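# Move yellow bin to three-arm edge, hook beside it

## Task

Move the yellow bin, and no other bin, over the benches to the bench edge on the side where three of the arms are mounted (the low-y side). Then place the hook next to that bin, lying flat on the bench, with its handle sticking out past that same edge. At the end every bin must be upright, every bin's contents must still be inside it, and the benches must not have shifted.

## Robot and tools

Setup. Four i2rt Big YAM arms, arm1 to arm4, each ending in a five-fingered right hand with a wrist camera. Everything uses one scene frame in metres, origin on the floor, +z up. Base positions: arm1 (-0.687, -0.620, 0.733), arm2 (0.225, -0.625, 0.708), arm3 (1.150, -0.632, 0.757), all facing roughly +y. arm4 sits alone at (-0.691, 1.877, 0.755), facing roughly -y. So the goal edge is the one near y of about -0.63. A base points along its own +x. A hand reaches about 1.07 m from the joint1 axis.

move. Its arguments are optional keys arm1, arm2, arm3, arm4 (one object for each arm) plus cameras. An arm's object may hold:
- joints: a map from joint name to an absolute value. Arm joints are in radians: joint1_rad -2.879..2.879 (yaw about the base, positive counter-clockwise seen from above), joint2_rad 0..3.141 (shoulder), joint3_rad 0..3.019 (elbow), joint4_rad -1.692..1.57 (hand pitch, positive raises the fingers), joint5_rad -1.57..1.57 (sideways swing, positive to the arm's right), joint6_rad -2.094..2.094 (roll, positive clockwise seen from behind). Hand keys are on a -1..1 scale: hand_little, hand_ring, hand_middle, hand_index and hand_thumb_bend, where +1 is straight and -1 is curled. hand_thumb_turn uses +1 for beside the palm and -1 for opposite the fingers. hand_force_limit sets the closing force, about 0 N at -1 up to 10 N at +1 (15 N for the thumb). hand_speed runs -0.96..1.
- target: one list of 7 numbers [x, y, z, qw, qx, qy, qz]. It is an absolute hand pose in the scene frame, in the same form the hand line prints. The hand follows a straight path from hand_target toward it.
- speed: top speed in m/s, 0.002..4.3, default 0.25. Rotation is capped at twice that value in rad/s.
- min_time_s: 0.1..8 s, the shortest duration for that arm's joint motions.
If target is present, joints may only contain hand keys; any other joint makes the call refused. Every arm in one call starts together. Hand paths in a call finish together and stop after 10 s even if short of the goal. Paths ignore obstacles and other arms. Hands lag, drift, and can overshoot the speed when the arm is stretched out. A stretched, fast arm can swing about 30 degrees past its goal. An arm left out of a call keeps driving to its previous target. The controller limits each step to 100 mm and 20 degrees from the measured pose, and this limit grows with speed.

Hand geometry. The hand point sits 0.045 m in front of the palm. Its +z runs along the straight fingers, +y points out of the palm, and +x goes across the palm away from the thumb. Fingertips reach 0.06 to 0.07 m past the point. With the thumb opposed, the hand wraps objects 0.035 to 0.065 m thick and handles down to about 0.025 m. A thumb-and-index pinch holds light objects up to about 0.08 m. A bracket on the little-finger side of the wrist can strike things. The camera is on the little-finger side; with joint6 near -1.3 its image is upright.

Gripping. A finger motor moves only after its target changes by at least 0.002. It stops on reaching the target or when its load reaches hand_force_limit, then locks. For a soft grip, close with hand_speed at -0.94 or lower. To squeeze harder, raise the limit and send a target more closed than the current reading. Loads (little_load_n etc.) are in N at the fingertip, positive when pushed open. A load near 0 can mean the grip was lost. hand_stopped_by gives six words for little, ring, middle, index, thumb_bend and thumb_turn: moving, target, force, stalled or fault. At the start the force limit is 0 and the speed -0.8, which makes fingers slow.

Results. The 'move' line lists the arms that were commanded. 'as last shown' marks an uncommanded arm whose status reads 'not commanded'. hand is the measured hand pose and may be off at long reach. hand_target is the pose the drives are holding. 'done' means within 1 cm and 2 degrees. 'off_target' means the arm is resting short of its goal. 'time_out' is a stop; 'on_its_own' shows the target it still pushes toward. 'joint command not followed' or 'pose unreachable' means a safety check is holding the arm; 'not_followed' means a target was dropped. Joint velocities are in rad/s, and 'within noise' means the arm is still. Joint torques include offsets and noise, and torques 3 and 4 wrap at ±28 N m. A MOTOR HOT line warns of overheating: at 100 °C the arm goes limp for 30 to 60 s. After that, resend any key marked limit_stop_at_motor_heat. If a call is refused or a stop interrupts it, the later move, wait and finished_scene calls in that reply are skipped.

Other tools. wait {seconds: 0..10, cameras} lets time pass and returns the state. zoom_image {camera, region:[x0,y0,x1,y1]} enlarges part of that camera's latest image, measured in pixels from the top-left, at most 504 by 504. show_instructions shows the reference page. finished_scene {scene: 1} ends the scene for good. Cameras: arm1_cam_wrist to arm4_cam_wrist, room_a, room_b, or all.

Avoid. Do not let robots press or collide hard, including one hand closing on another's fingers; touches by objects do not count. Do not drop anything, knock items off the work area, tip bins, spill contents, or shove the benches. Do not release moving parts or slam things. Avoid big joint-space moves that swing wide, keeping arms stretched or straining, and excessive finger force.

Each tool is called after "Request:" as name(argument=value, ...), one argument or row to a line, values as JSON.

Reference images:

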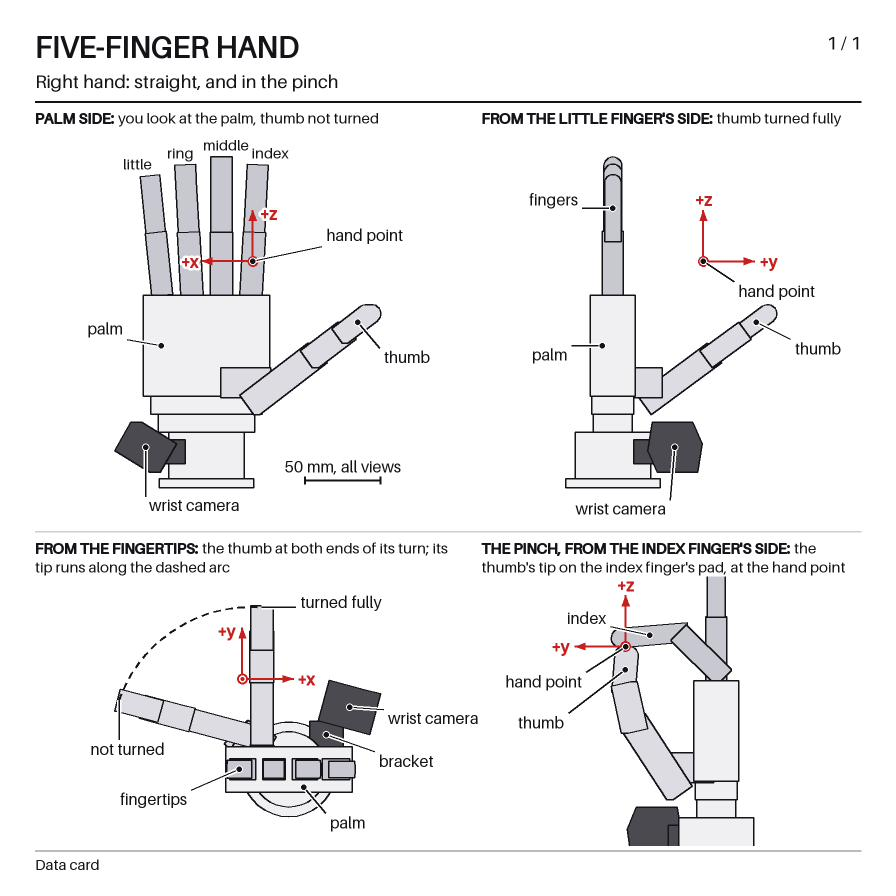

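## Session

Request:
move(
)

Scene clock: 0.00 s.
Joint torques (N m): no reading
Heat: arm1: hottest joint1_rad 28 °C; arm2: hottest joint2_rad 32 °C; arm3: hottest joint2_rad 28 °C; arm4: hottest joint4_rad 29 °C.
Joint velocities: within noise
arm1.joint_positions: joint1_rad=-0.174 joint2_rad=+0.595 joint3_rad=+1.422 joint4_rad=-1.231 joint5_rad=+0.271 joint6_rad=-1.031 hand_little=+1.000 hand_ring=+1.000 hand_middle=+1.000 hand_index=+1.000 hand_thumb_turn=+1.000 hand_thumb_bend=+1.000 hand_force_limit=+0.000 hand_speed=-0.800
arm1.joint_status: not commanded
arm1.hand_stopped_by: target,target,target,target,target,target
arm1.little_load_n: 0.0
arm1.ring_load_n: 0.0
arm1.middle_load_n: 0.0
arm1.index_load_n: 0.0
arm1.thumb_bend_load_n: 0.0
arm1.thumb_turn_load_n: 0.0
arm1.hand: x=-0.5323 y=-0.4491 z=+1.2615 quat_wxyz=(-0.346, +0.805, +0.204, +0.437) (m; scene frame)
arm1.hand_target: x=-0.5329 y=-0.4507 z=+1.2694 quat_wxyz=(-0.353, +0.800, +0.201, +0.441) (m; scene frame)
arm1.hand_status: not commanded
arm2.joint_positions: joint1_rad=-0.592 joint2_rad=+0.624 joint3_rad=+1.412 joint4_rad=-1.276 joint5_rad=-0.013 joint6_rad=-0.935 hand_little=+1.000 hand_ring=+1.000 hand_middle=+1.000 hand_index=+1.000 hand_thumb_turn=+1.000 hand_thumb_bend=+1.000 hand_force_limit=+0.000 hand_speed=-0.800
arm2.joint_status: not commanded
arm2.hand_stopped_by: target,target,target,target,target,target
arm2.little_load_n: 0.0
arm2.ring_load_n: 0.0
arm2.middle_load_n: 0.0
arm2.index_load_n: 0.0
arm2.thumb_bend_load_n: 0.0
arm2.thumb_turn_load_n: 0.0
arm2.hand: x=+0.3799 y=-0.4565 z=+1.2087 quat_wxyz=(-0.374, +0.843, +0.138, +0.361) (m; scene frame)
arm2.hand_target: x=+0.3791 y=-0.4575 z=+1.2171 quat_wxyz=(-0.380, +0.838, +0.137, +0.367) (m; scene frame)
arm2.hand_status: not commanded
arm3.joint_positions: joint1_rad=-0.256 joint2_rad=+0.590 joint3_rad=+1.497 joint4_rad=-1.231 joint5_rad=-0.152 joint6_rad=-1.448 hand_little=+1.000 hand_ring=+1.000 hand_middle=+1.000 hand_index=+1.000 hand_thumb_turn=+1.000 hand_thumb_bend=+1.000 hand_force_limit=+0.000 hand_speed=-0.800
arm3.joint_status: not commanded
arm3.hand_stopped_by: target,target,target,target,target,target
arm3.little_load_n: 0.0
arm3.ring_load_n: 0.0
arm3.middle_load_n: 0.0
arm3.index_load_n: 0.0
arm3.thumb_bend_load_n: 0.0
arm3.thumb_turn_load_n: 0.0
arm3.hand: x=+1.2227 y=-0.4165 z=+1.3324 quat_wxyz=(-0.446, +0.628, +0.510, +0.383) (m; scene frame)
arm3.hand_target: x=+1.2223 y=-0.4187 z=+1.3412 quat_wxyz=(-0.452, +0.623, +0.507, +0.389) (m; scene frame)
arm3.hand_status: not commanded
arm4.joint_positions: joint1_rad=+0.149 joint2_rad=+0.621 joint3_rad=+1.451 joint4_rad=-1.397 joint5_rad=+0.213 joint6_rad=-1.098 hand_little=+1.000 hand_ring=+1.000 hand_middle=+1.000 hand_index=+1.000 hand_thumb_turn=+1.000 hand_thumb_bend=+1.000 hand_force_limit=+0.000 hand_speed=-0.800
arm4.joint_status: not commanded
arm4.hand_stopped_by: target,target,target,target,target,target
arm4.little_load_n: 0.0
arm4.ring_load_n: 0.0
arm4.middle_load_n: -0.5
arm4.index_load_n: 0.0
arm4.thumb_bend_load_n: 0.0
arm4.thumb_turn_load_n: 0.0
arm4.hand: x=-0.7488 y=+1.6702 z=+1.2583 quat_wxyz=(+0.307, +0.455, -0.746, +0.376) (m; scene frame)
arm4.hand_target: x=-0.7489 y=+1.6710 z=+1.2689 quat_wxyz=(+0.312, +0.450, -0.742, +0.387) (m; scene frame)
arm4.hand_status: not commanded
pictures: arm1_cam_wrist, arm2_cam_wrist, arm3_cam_wrist, arm4_cam_wrist, room_a, room_b
Images, in order (width x height): arm1_cam_wrist 672x504, arm2_cam_wrist 672x504, arm3_cam_wrist 672x504, arm4_cam_wrist 672x504, room_a 672x504, room_b 672x504.

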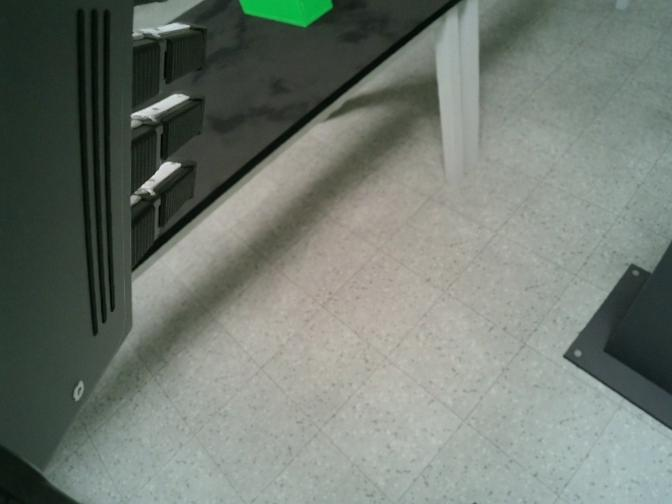

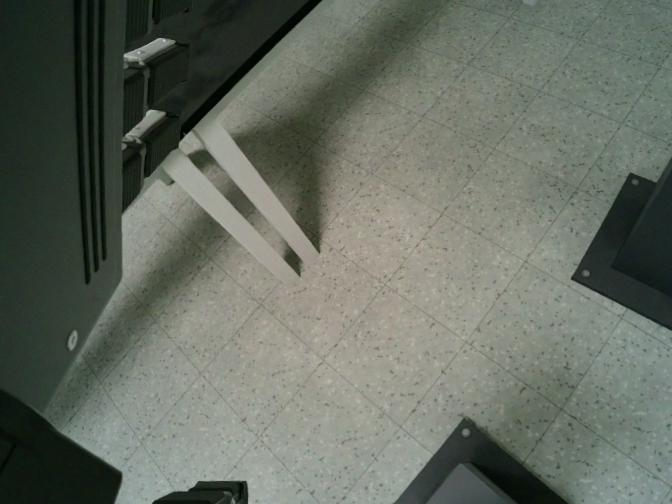

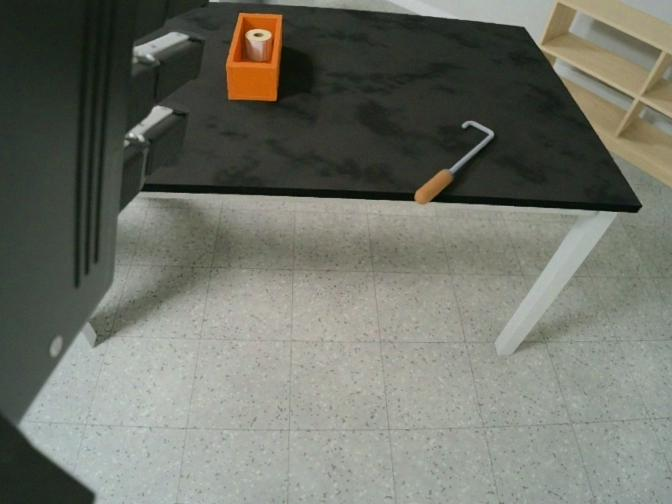

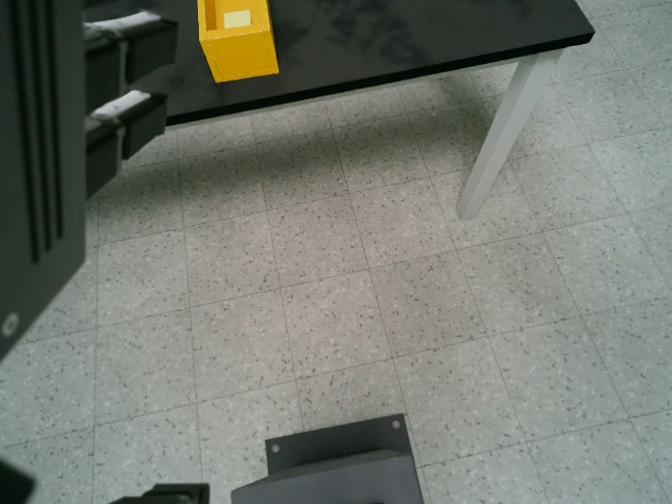

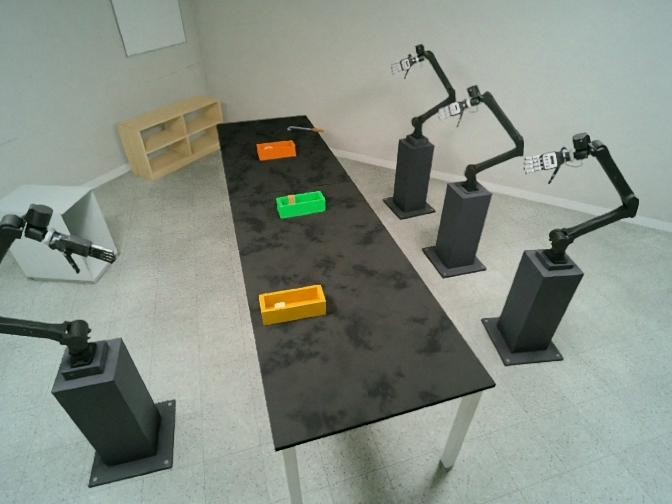

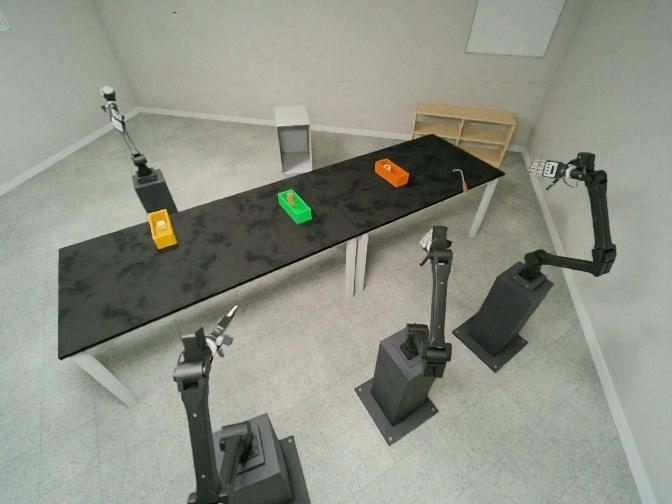

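Request:
zoom_image(
  camera="room_a",
  region=[200, 100, 500, 325],
)

Request:
zoom_image(
  camera="room_b",
  region=[50, 120, 530, 400],
)

Request:
zoom_image(
  camera="arm3_cam_wrist",
  region=[200, 0, 650, 220],
)

Request:
zoom_image(
  camera="arm4_cam_wrist",
  region=[100, 0, 400, 200],
)

Scaled by 1.680 from the camera's image (finer frame: 960x720).

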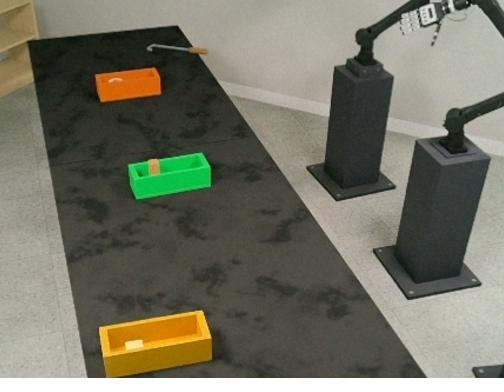

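Scaled by 1.050 from the camera's image (finer frame: 960x720).

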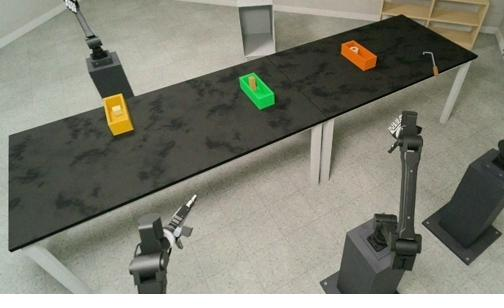

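Scaled by 1.120 from the camera's image (finer frame: 960x720).

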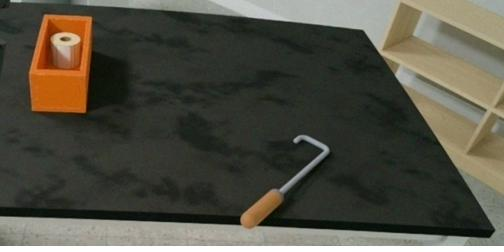

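Scaled by 1.680 from the camera's image (finer frame: 960x720).

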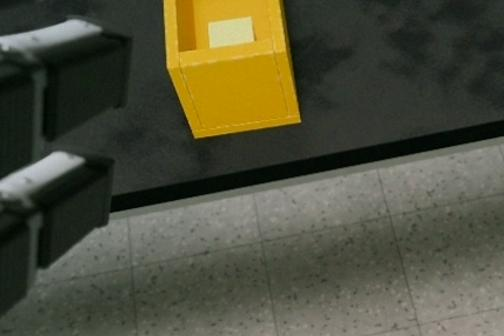

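Request:
move(
  arm4={"target": [-0.72, 1.38, 1.15, 0.312, 0.450, -0.742, 0.387], "speed": 0.3},
  arm3={"target": [1.40, -0.12, 1.12, -0.452, 0.623, 0.507, 0.389], "speed": 0.3},
  cameras=["arm3_cam_wrist", "arm4_cam_wrist"],
)

Scene clock: 9.00 s.
Joint torques (N m): arm1=[-0.79 1.14 8.55 1.8 -0.02 -0.03] | arm2=[0.73 0.62 9.65 2.36 -0.02 0.09] | arm3=[-2.14 -7.88 9.37 2.29 -0.14 0.02] | arm4=[-0.79 -7 13.44 2.43 -0.01 0]
Heat: arm1: hottest joint1_rad 28 °C; arm2: hottest joint2_rad 32 °C; arm3: hottest joint2_rad 28 °C; arm4: hottest joint4_rad 29 °C.
move: arm3 off_target; arm4 off_target
Joint velocities: within noise
arm1, arm2: as last shown
arm2.thumb_turn_load_n: -0.5
arm3.joint_positions: joint1_rad=-0.561 joint2_rad=+1.185 joint3_rad=+1.099 joint4_rad=-0.288 joint5_rad=-0.447 joint6_rad=-1.535 hand_little=+1.000 hand_ring=+1.000 hand_middle=+1.000 hand_index=+1.000 hand_thumb_turn=+1.000 hand_thumb_bend=+1.000 hand_force_limit=+0.000 hand_speed=-0.800
arm3.joint_status: not commanded
arm3.hand_stopped_by: target,target,target,target,target,target
arm3.little_load_n: 0.0
arm3.ring_load_n: 0.0
arm3.middle_load_n: 0.0
arm3.index_load_n: 0.0
arm3.thumb_bend_load_n: 0.0
arm3.thumb_turn_load_n: 0.0
arm3.hand: x=+1.3944 y=-0.1213 z=+1.1007 quat_wxyz=(-0.449, +0.637, +0.506, +0.369)
arm3.hand_target: x=+1.3996 y=-0.1204 z=+1.1199 quat_wxyz=(-0.452, +0.623, +0.507, +0.389)
arm3.hand_status: off_target (0.020 m and 2.8 deg from the pose sent, 0.406 m and 1.2 deg at the start)
arm4.joint_positions: joint1_rad=+0.149 joint2_rad=+1.143 joint3_rad=+1.302 joint4_rad=-0.749 joint5_rad=+0.204 joint6_rad=-1.098 hand_little=+1.000 hand_ring=+1.000 hand_middle=+1.000 hand_index=+1.000 hand_thumb_turn=+1.000 hand_thumb_bend=+1.000 hand_force_limit=+0.000 hand_speed=-0.800
arm4.joint_status: not commanded
arm4.hand_stopped_by: target,target,target,target,target,target
arm4.little_load_n: 0.0
arm4.ring_load_n: 0.0
arm4.middle_load_n: 0.0
arm4.index_load_n: 0.0
arm4.thumb_bend_load_n: 0.0
arm4.thumb_turn_load_n: 0.0
arm4.hand: x=-0.7142 y=+1.3837 z=+1.1283 quat_wxyz=(+0.299, +0.461, -0.749, +0.369)
arm4.hand_target: x=-0.7200 y=+1.3808 z=+1.1501 quat_wxyz=(+0.312, +0.450, -0.742, +0.387)
arm4.hand_status: off_target (0.023 m and 2.9 deg from the pose sent, 0.311 m and 1.5 deg at the start)
Images, in order (width x height): arm3_cam_wrist 672x504, arm4_cam_wrist 672x504.

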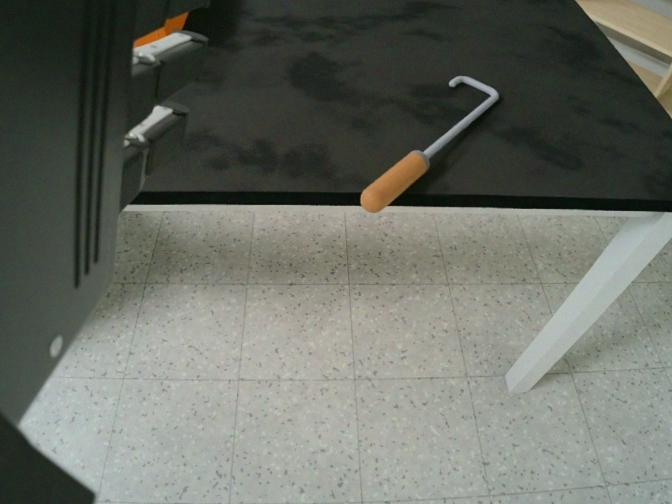

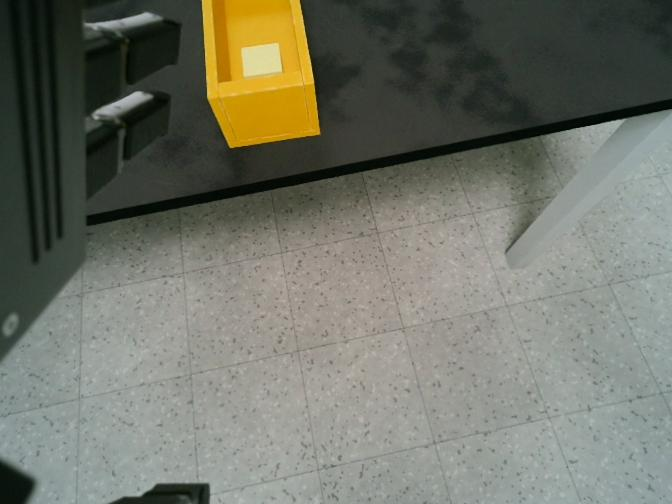

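Request:
move(
  arm3={"target": [1.40, -0.05, 0.86, 0.6857, -0.396, -0.305, -0.529], "speed": 0.3},
  cameras=["arm3_cam_wrist"],
)

Scene clock: 12.33 s.
Joint torques (N m): arm1=[-0.91 1.2 8.57 1.8 -0.02 -0.03] | arm2=[0.79 0.73 9.65 2.39 -0.02 0.08] | arm3=[-0.38 -11.4 4.67 2.22 0.19 0.28] | arm4=[-1.32 -7.12 13.53 2.3 -0.01 -0.03]
Heat: arm1: hottest joint1_rad 28 °C; arm2: hottest joint2_rad 32 °C; arm3: hottest joint2_rad 28 °C; arm4: hottest joint3_rad 29 °C.
move: arm3 off_target
Joint velocities: within noise
arm1, arm2, arm4: as last shown
arm2.thumb_turn_load_n: 0.0
arm3.joint_positions: joint1_rad=-0.543 joint2_rad=+2.017 joint3_rad=+0.725 joint4_rad=+1.538 joint5_rad=-0.430 joint6_rad=-1.187 hand_little=+1.000 hand_ring=+1.000 hand_middle=+1.000 hand_index=+1.000 hand_thumb_turn=+1.000 hand_thumb_bend=+1.000 hand_force_limit=+0.000 hand_speed=-0.800
arm3.joint_status: not commanded
arm3.hand_stopped_by: target,target,target,target,target,target
arm3.little_load_n: 0.0
arm3.ring_load_n: 0.0
arm3.middle_load_n: 0.0
arm3.index_load_n: 0.0
arm3.thumb_bend_load_n: 0.0
arm3.thumb_turn_load_n: 0.0
arm3.hand: x=+1.4010 y=-0.0587 z=+0.8495 quat_wxyz=(-0.619, +0.504, +0.364, +0.480)
arm3.hand_target: x=+1.3999 y=-0.0501 z=+0.8604 quat_wxyz=(-0.629, +0.492, +0.358, +0.483)
arm3.hand_status: off_target (0.014 m and 17.0 deg from the pose sent, 0.251 m and 49.0 deg at the start; a joint's target at an end of its range on 34 of 69 steps)
Images, in order (width x height): arm3_cam_wrist 672x504.

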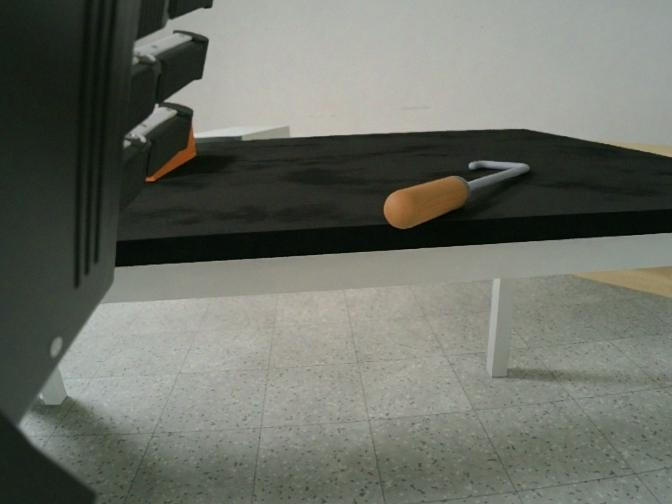

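Request:
move(
  arm1={"target": [-0.687, 0.30, 0.98, 0.5736, -0.8192, 0, 0], "speed": 0.3},
  cameras=["arm1_cam_wrist", "room_a", "room_b"],
)

Scene clock: 24.70 s.
Joint torques (N m): arm1=[0.21 -24.82 13.2 1.37 -0.26 0.09] | arm2=[0.67 0.79 9.65 2.39 -0.02 0.08] | arm3=[-1.08 -11.4 4.67 2.22 0.19 0.29] | arm4=[-0.85 -6.59 13.39 2.54 0 -0.04]
Heat: arm1: hottest joint1_rad 28 °C; arm2: hottest joint2_rad 32 °C; arm3: hottest joint2_rad 29 °C; arm4: hottest joint3_rad 33 °C.
move: arm1 off_target
Joint velocities: within noise
arm1.joint_positions: joint1_rad=+0.129 joint2_rad=+2.201 joint3_rad=+2.191 joint4_rad=-0.352 joint5_rad=-0.037 joint6_rad=-0.020 hand_little=+1.000 hand_ring=+1.000 hand_middle=+1.000 hand_index=+1.000 hand_thumb_turn=+1.000 hand_thumb_bend=+1.000 hand_force_limit=+0.000 hand_speed=-0.800
arm1.joint_status: not commanded
arm1.hand_stopped_by: target,target,target,target,target,target
arm1.little_load_n: 0.0
arm1.ring_load_n: 0.0
arm1.middle_load_n: 0.0
arm1.index_load_n: 0.0
arm1.thumb_bend_load_n: 0.0
arm1.thumb_turn_load_n: 0.0
arm1.hand: x=-0.6738 y=+0.2913 z=+0.9730 quat_wxyz=(-0.568, +0.823, -0.003, +0.007)
arm1.hand_target: x=-0.6872 y=+0.2990 z=+0.9801 quat_wxyz=(-0.574, +0.819, +0.000, +0.000)
arm1.hand_status: off_target (0.017 m and 1.2 deg from the pose sent, 0.815 m and 61.8 deg at the start)
arm2, arm3, arm4: as last shown
arm4.index_load_n: -0.5
Images, in order (width x height): arm1_cam_wrist 672x504, room_a 672x504, room_b 672x504.

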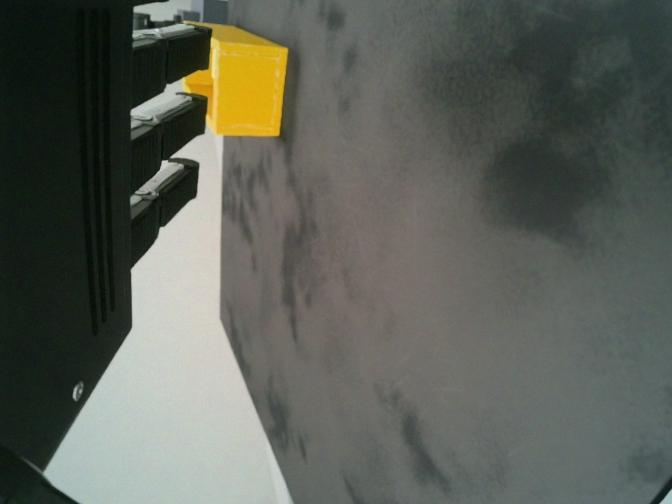

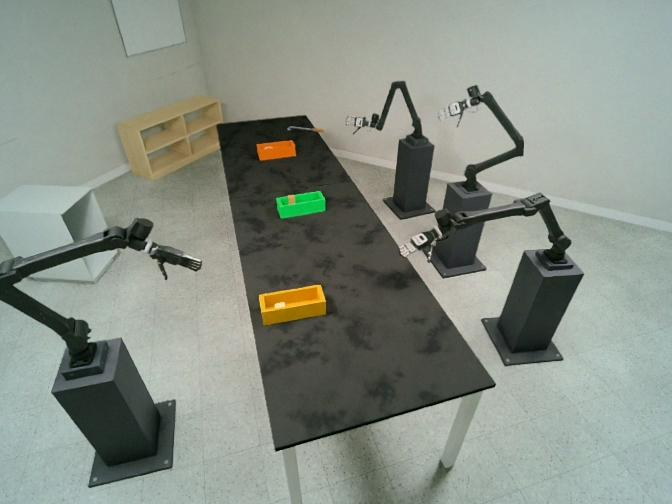

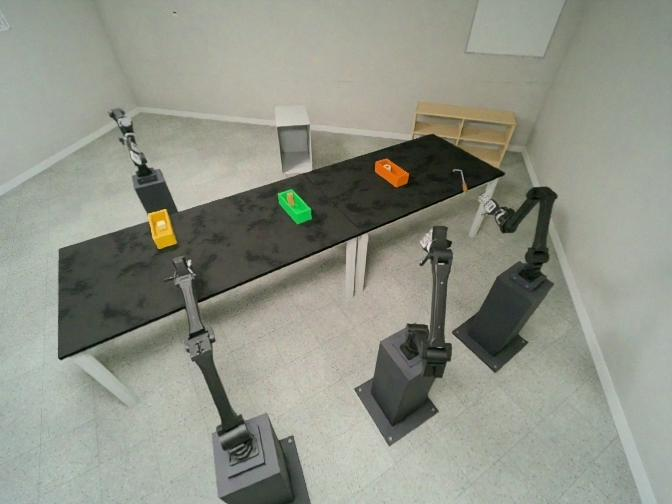

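Request:
zoom_image(
  camera="arm1_cam_wrist",
  region=[130, 0, 330, 150],
)

Request:
zoom_image(
  camera="room_b",
  region=[90, 180, 270, 315],
)

Request:
zoom_image(
  camera="room_a",
  region=[230, 210, 470, 390],
)

Scaled by 2.520 from the camera's image (finer frame: 960x720).

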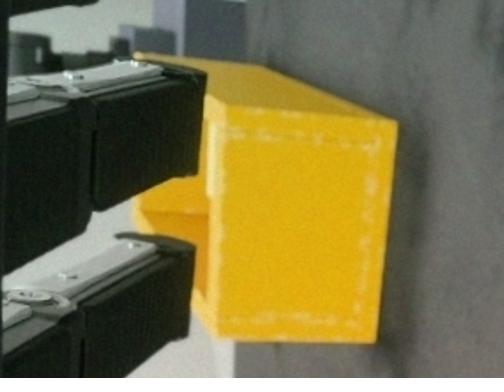

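Scaled by 2.800 from the camera's image (finer frame: 960x720).

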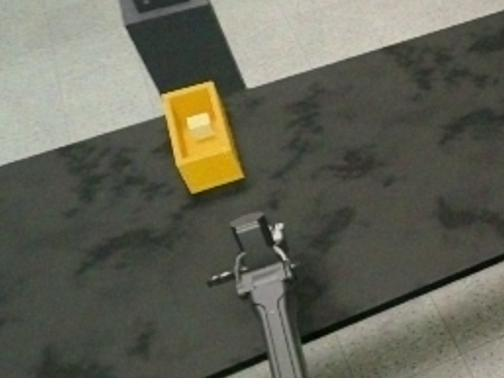

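Scaled by 2.100 from the camera's image (finer frame: 960x720).

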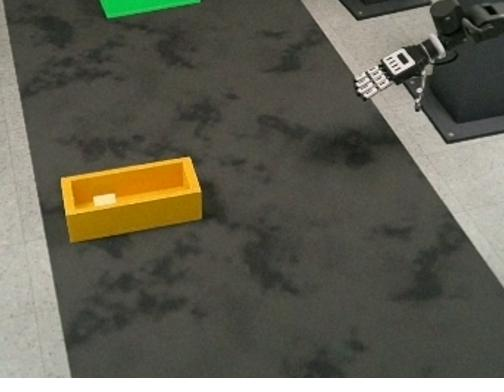

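Request:
move(
  arm4={"target": [-0.645, 1.23, 0.93, 0, 0, -0.8192, 0.5736], "speed": 0.25},
  cameras=["arm4_cam_wrist"],
)

Scene clock: 34.87 s.
Joint torques (N m): arm1=[0.15 -24.94 13.19 1.39 -0.26 0.09] | arm2=[0.85 0.79 9.63 2.36 -0.02 0.09] | arm3=[-1.08 -11.34 4.66 2.22 0.19 0.29] | arm4=[-1.32 -10.17 9.96 2.58 -0.09 0.22]
Heat: arm1: hottest joint3_rad 34 °C; arm2: hottest joint2_rad 32 °C; arm3: hottest joint2_rad 30 °C; arm4: hottest joint3_rad 35 °C.
move: arm4 done
Joint velocities: within noise
arm1, arm2, arm3: as last shown
arm1.thumb_turn_load_n: -0.5
arm2.index_load_n: -0.5
arm3.little_load_n: 0.5
arm4.joint_positions: joint1_rad=+0.080 joint2_rad=+1.543 joint3_rad=+1.044 joint4_rad=+0.143 joint5_rad=+0.031 joint6_rad=-0.002 hand_little=+1.000 hand_ring=+1.000 hand_middle=+1.000 hand_index=+1.000 hand_thumb_turn=+1.000 hand_thumb_bend=+1.000 hand_force_limit=+0.000 hand_speed=-0.800
arm4.joint_status: not commanded
arm4.hand_stopped_by: target,target,target,target,target,target
arm4.little_load_n: -0.5
arm4.ring_load_n: 0.0
arm4.middle_load_n: 0.0
arm4.index_load_n: 0.0
arm4.thumb_bend_load_n: 0.0
arm4.thumb_turn_load_n: 0.0
arm4.hand: x=-0.6380 y=+1.2320 z=+0.9304 quat_wxyz=(+0.000, +0.010, -0.822, +0.570)
arm4.hand_target: x=-0.6450 y=+1.2301 z=+0.9302 quat_wxyz=(+0.000, +0.000, -0.819, +0.574)
arm4.hand_status: done (0.007 m and 1.3 deg from the pose sent, 0.260 m and 68.7 deg at the start)
Images, in order (width x height): arm4_cam_wrist 672x504.

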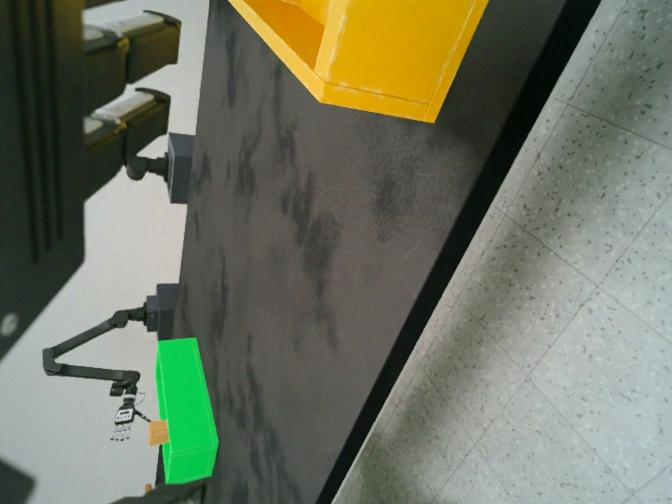

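Request:
move(
  arm4={"target": [-0.65, 1.185, 0.835, 0, 0, -0.8192, 0.5736], "speed": 0.2},
  cameras=["arm4_cam_wrist", "room_a", "room_b"],
)

Request:
zoom_image(
  camera="room_a",
  region=[130, 210, 370, 390],
)

Request:
zoom_image(
  camera="room_b",
  region=[90, 80, 270, 270],
)

Request:
zoom_image(
  camera="arm4_cam_wrist",
  region=[80, 0, 480, 300],
)

Scene clock: 39.03 s.
Joint torques (N m): arm1=[0.21 -24.94 13.19 1.4 -0.25 0.1] | arm2=[0.91 0.62 9.65 2.37 -0.02 0.09] | arm3=[-1.08 -11.4 4.67 2.22 0.19 0.29] | arm4=[-0.97 -12.98 11.23 2.54 -0.14 0.17]
Heat: arm1: hottest joint3_rad 36 °C; arm2: hottest joint2_rad 32 °C; arm3: hottest joint2_rad 30 °C; arm4: hottest joint3_rad 35 °C.
move: arm4 off_target
Joint velocities: within noise
arm1, arm2, arm3: as last shown
arm2.index_load_n: 0.0
arm2.thumb_bend_load_n: -0.5
arm3.little_load_n: 0.0
arm4.joint_positions: joint1_rad=+0.067 joint2_rad=+1.806 joint3_rad=+1.044 joint4_rad=+0.362 joint5_rad=+0.021 joint6_rad=-0.002 hand_little=+1.000 hand_ring=+1.000 hand_middle=+1.000 hand_index=+1.000 hand_thumb_turn=+1.000 hand_thumb_bend=+1.000 hand_force_limit=+0.000 hand_speed=-0.800
arm4.joint_status: not commanded
arm4.hand_stopped_by: target,target,target,target,target,target
arm4.little_load_n: 0.0
arm4.ring_load_n: -0.5
arm4.middle_load_n: 0.0
arm4.index_load_n: 0.0
arm4.thumb_bend_load_n: 0.0
arm4.thumb_turn_load_n: 0.0
arm4.hand: x=-0.6433 y=+1.2010 z=+0.8116 quat_wxyz=(+0.000, +0.008, -0.834, +0.551)
arm4.hand_target: x=-0.6501 y=+1.1860 z=+0.8354 quat_wxyz=(+0.000, +0.000, -0.819, +0.574)
arm4.hand_status: off_target (0.029 m and 3.2 deg from the pose sent, 0.107 m and 1.3 deg at the start)
Images, in order (width x height): arm4_cam_wrist 672x504, room_a 672x504, room_b 672x504.

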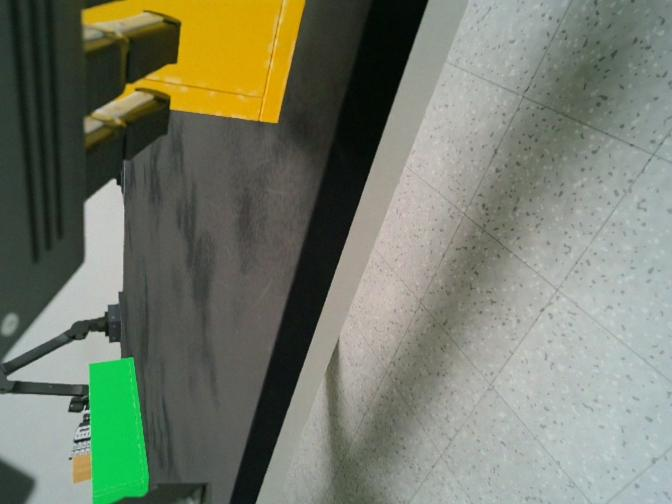

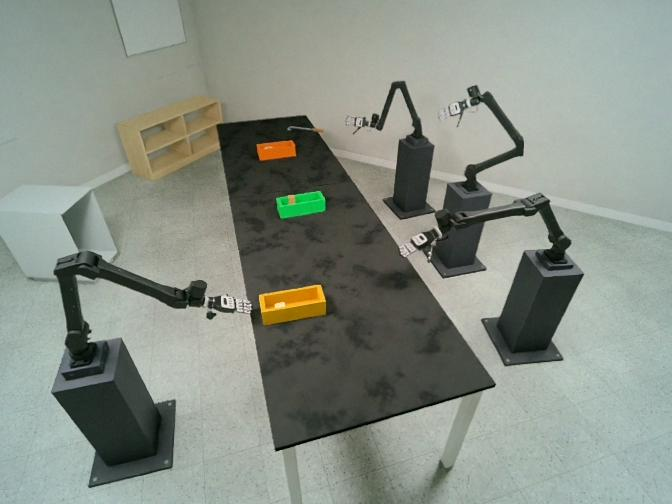

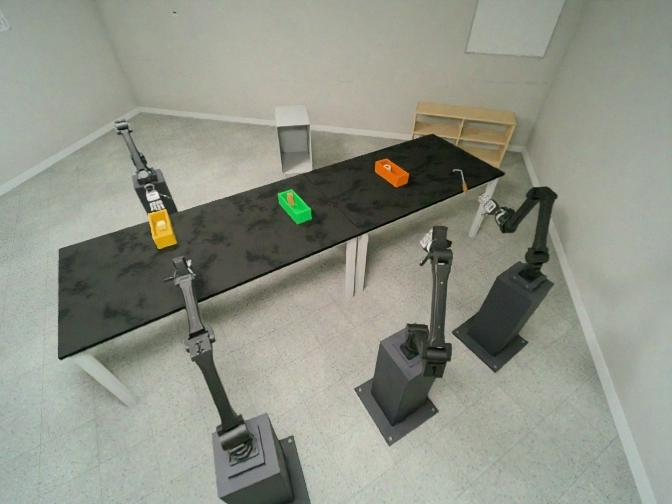

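Scaled by 2.100 from the camera's image (finer frame: 960x720).

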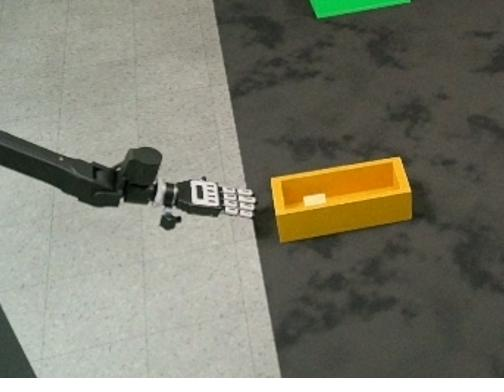

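Scaled by 2.653 from the camera's image (finer frame: 960x720).

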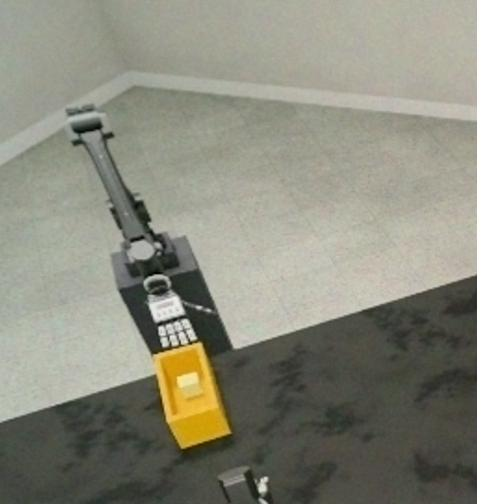

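Scaled by 1.260 from the camera's image (finer frame: 960x720).

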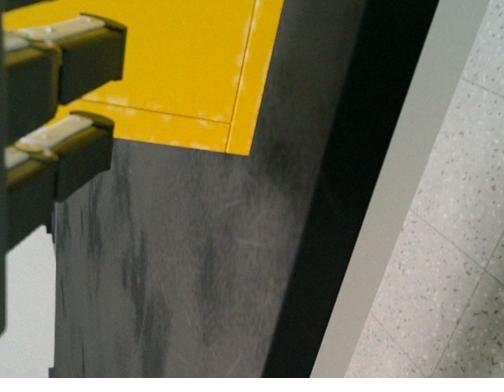

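Request:
move(
  arm4={"target": [-0.65, 1.12, 0.84, 0, 0, -0.8192, 0.5736], "speed": 0.12},
  cameras=["arm4_cam_wrist", "room_a", "room_b"],
)

Request:
zoom_image(
  camera="room_a",
  region=[130, 210, 370, 390],
)

Request:
zoom_image(
  camera="arm4_cam_wrist",
  region=[80, 0, 480, 300],
)

Scene clock: 41.00 s.
Joint torques (N m): arm1=[0.15 -25.11 13.18 1.4 -0.26 0.09] | arm2=[0.73 0.62 9.63 2.37 -0.02 0.09] | arm3=[-1.08 -11.4 4.67 2.22 0.19 0.28] | arm4=[-1.08 -13.33 14.35 1.74 -0.11 0.14]
Heat: arm1: hottest joint3_rad 37 °C; arm2: hottest joint2_rad 32 °C; arm3: hottest joint2_rad 30 °C; arm4: hottest joint3_rad 35 °C.
move: arm4 off_target
Joint velocities: within noise
arm1, arm2, arm3: as last shown
arm1.thumb_turn_load_n: 0.0
arm2.ring_load_n: -0.5
arm2.thumb_bend_load_n: 0.0
arm4.joint_positions: joint1_rad=+0.065 joint2_rad=+1.909 joint3_rad=+1.228 joint4_rad=+0.296 joint5_rad=+0.018 joint6_rad=-0.002 hand_little=+1.000 hand_ring=+1.000 hand_middle=+1.000 hand_index=+1.000 hand_thumb_turn=+1.000 hand_thumb_bend=+1.000 hand_force_limit=+0.000 hand_speed=-0.800
arm4.joint_status: not commanded
arm4.hand_stopped_by: target,target,target,target,target,target
arm4.little_load_n: 0.0
arm4.ring_load_n: 0.0
arm4.middle_load_n: 0.0
arm4.index_load_n: 0.0
arm4.thumb_bend_load_n: 0.0
arm4.thumb_turn_load_n: 0.0
arm4.hand: x=-0.6420 y=+1.1430 z=+0.8198 quat_wxyz=(-0.001, +0.008, -0.830, +0.557)
arm4.hand_target: x=-0.6502 y=+1.1219 z=+0.8406 quat_wxyz=(+0.000, +0.000, -0.819, +0.574)
arm4.hand_status: off_target (0.032 m and 2.5 deg from the pose sent, 0.086 m and 3.2 deg at the start)
Images, in order (width x height): arm4_cam_wrist 672x504, room_a 672x504, room_b 672x504.

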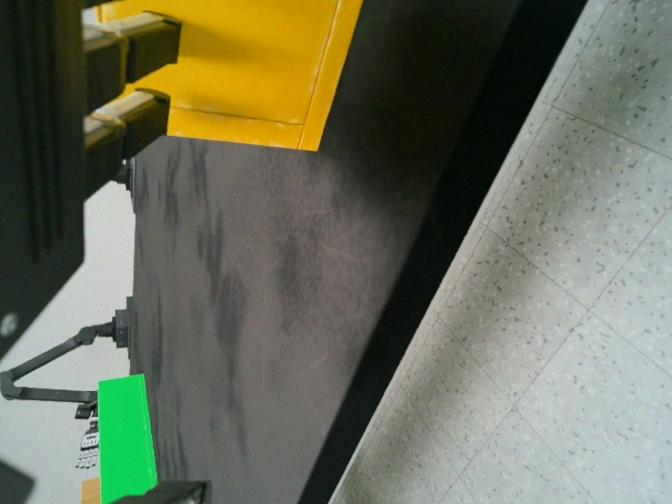

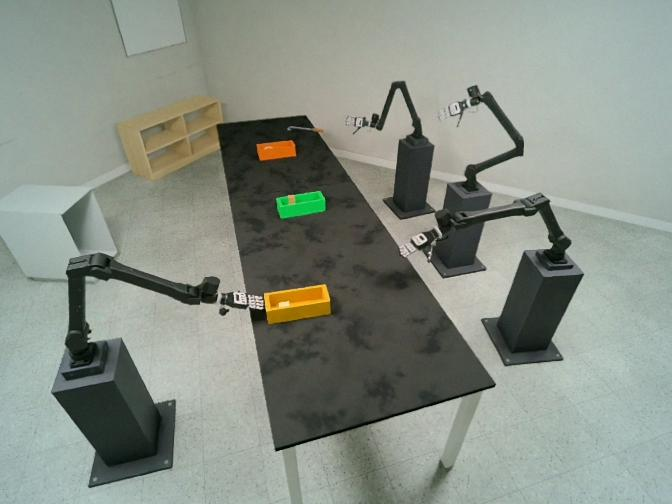

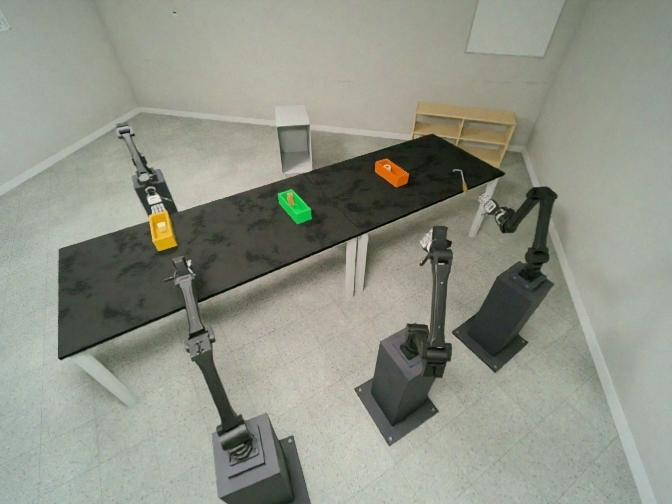

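Scaled by 2.100 from the camera's image (finer frame: 960x720).

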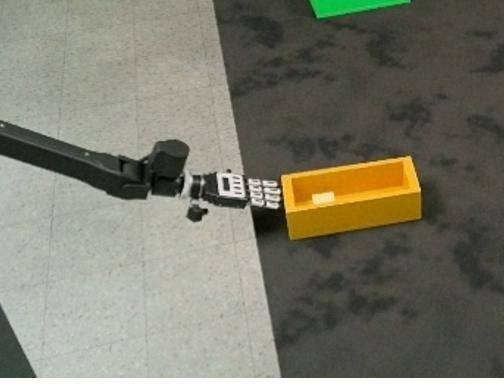

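Scaled by 1.260 from the camera's image (finer frame: 960x720).

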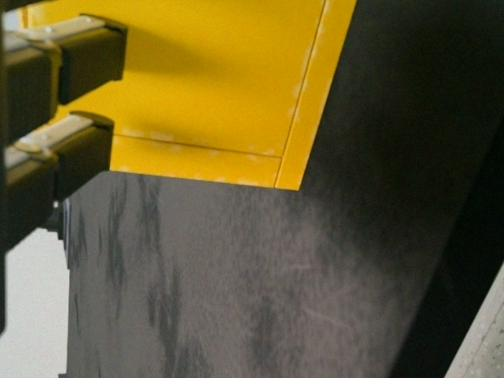

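Request:
move(
  arm4={"target": [-0.65, 1.00, 0.85, 0, 0, -0.8192, 0.5736], "speed": 0.12},
  cameras=["arm4_cam_wrist", "room_a", "room_b"],
)

Request:
zoom_image(
  camera="room_a",
  region=[130, 210, 370, 390],
)

Request:
zoom_image(
  camera="room_b",
  region=[90, 130, 270, 320],
)

Scene clock: 43.13 s.
Joint torques (N m): arm1=[0.15 -25 13.19 1.39 -0.26 0.09] | arm2=[0.91 0.73 9.62 2.37 -0.02 0.08] | arm3=[-1.08 -11.4 4.67 2.21 0.19 0.29] | arm4=[-1.55 -16.62 16.35 1.74 -0.1 0.13]
Heat: arm1: hottest joint3_rad 38 °C; arm2: hottest joint2_rad 32 °C; arm3: hottest joint2_rad 30 °C; arm4: hottest joint3_rad 36 °C.
move: arm4 off_target
Joint velocities: within noise
arm1, arm2, arm3: as last shown
arm1.little_load_n: -0.5
arm2.ring_load_n: 0.0
arm4.joint_positions: joint1_rad=+0.063 joint2_rad=+2.162 joint3_rad=+1.689 joint4_rad=+0.081 joint5_rad=+0.016 joint6_rad=-0.002 hand_little=+1.000 hand_ring=+1.000 hand_middle=+1.000 hand_index=+1.000 hand_thumb_turn=+1.000 hand_thumb_bend=+1.000 hand_force_limit=+0.000 hand_speed=-0.800
arm4.joint_status: not commanded
arm4.hand_stopped_by: target,target,target,target,target,target
arm4.little_load_n: 0.0
arm4.ring_load_n: 0.0
arm4.middle_load_n: -0.5
arm4.index_load_n: -0.5
arm4.thumb_bend_load_n: 0.0
arm4.thumb_turn_load_n: 0.0
arm4.hand: x=-0.6398 y=+1.0229 z=+0.8267 quat_wxyz=(-0.001, +0.008, -0.832, +0.555)
arm4.hand_target: x=-0.6502 y=+1.0027 z=+0.8505 quat_wxyz=(+0.000, +0.000, -0.819, +0.574)
arm4.hand_status: off_target (0.034 m and 2.8 deg from the pose sent, 0.146 m and 2.5 deg at the start)
Images, in order (width x height): arm4_cam_wrist 672x504, room_a 672x504, room_b 672x504.

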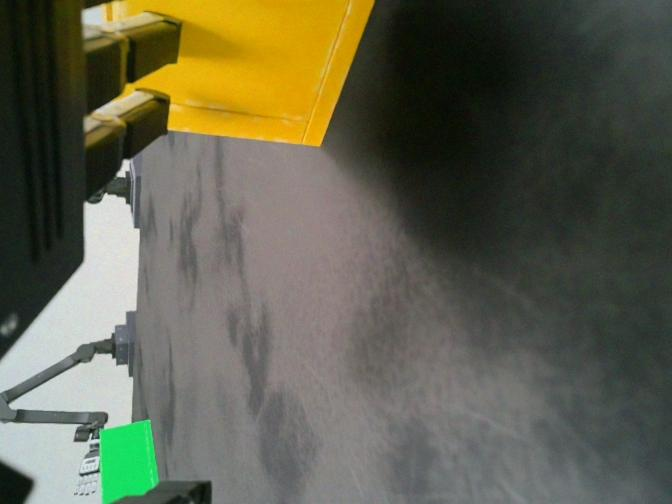

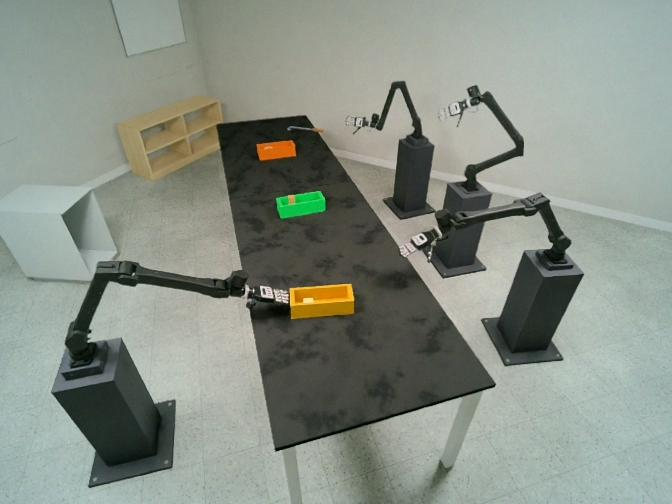

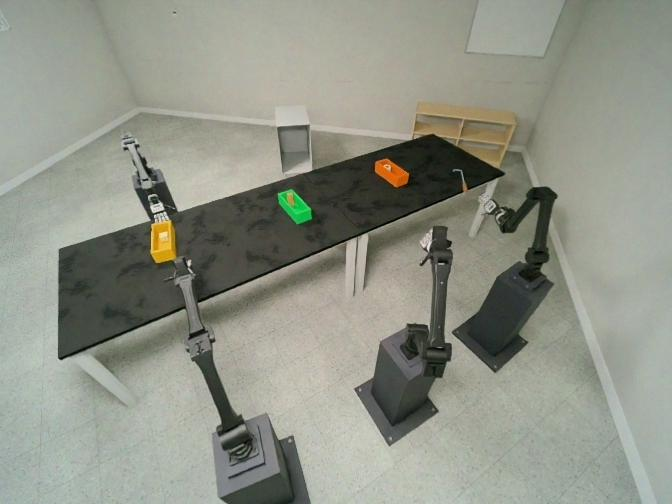

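Scaled by 2.100 from the camera's image (finer frame: 960x720).

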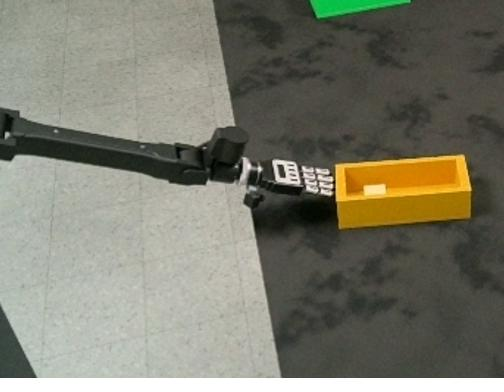

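Scaled by 2.653 from the camera's image (finer frame: 960x720).

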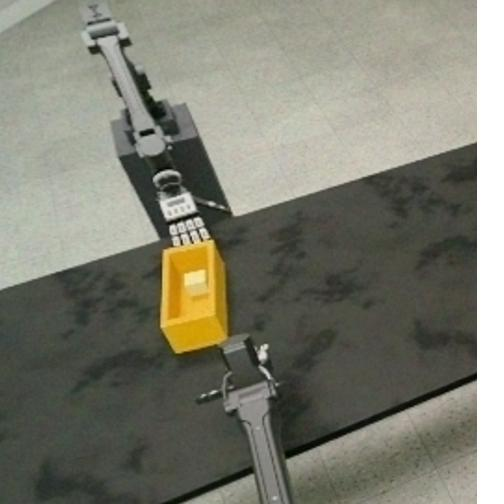

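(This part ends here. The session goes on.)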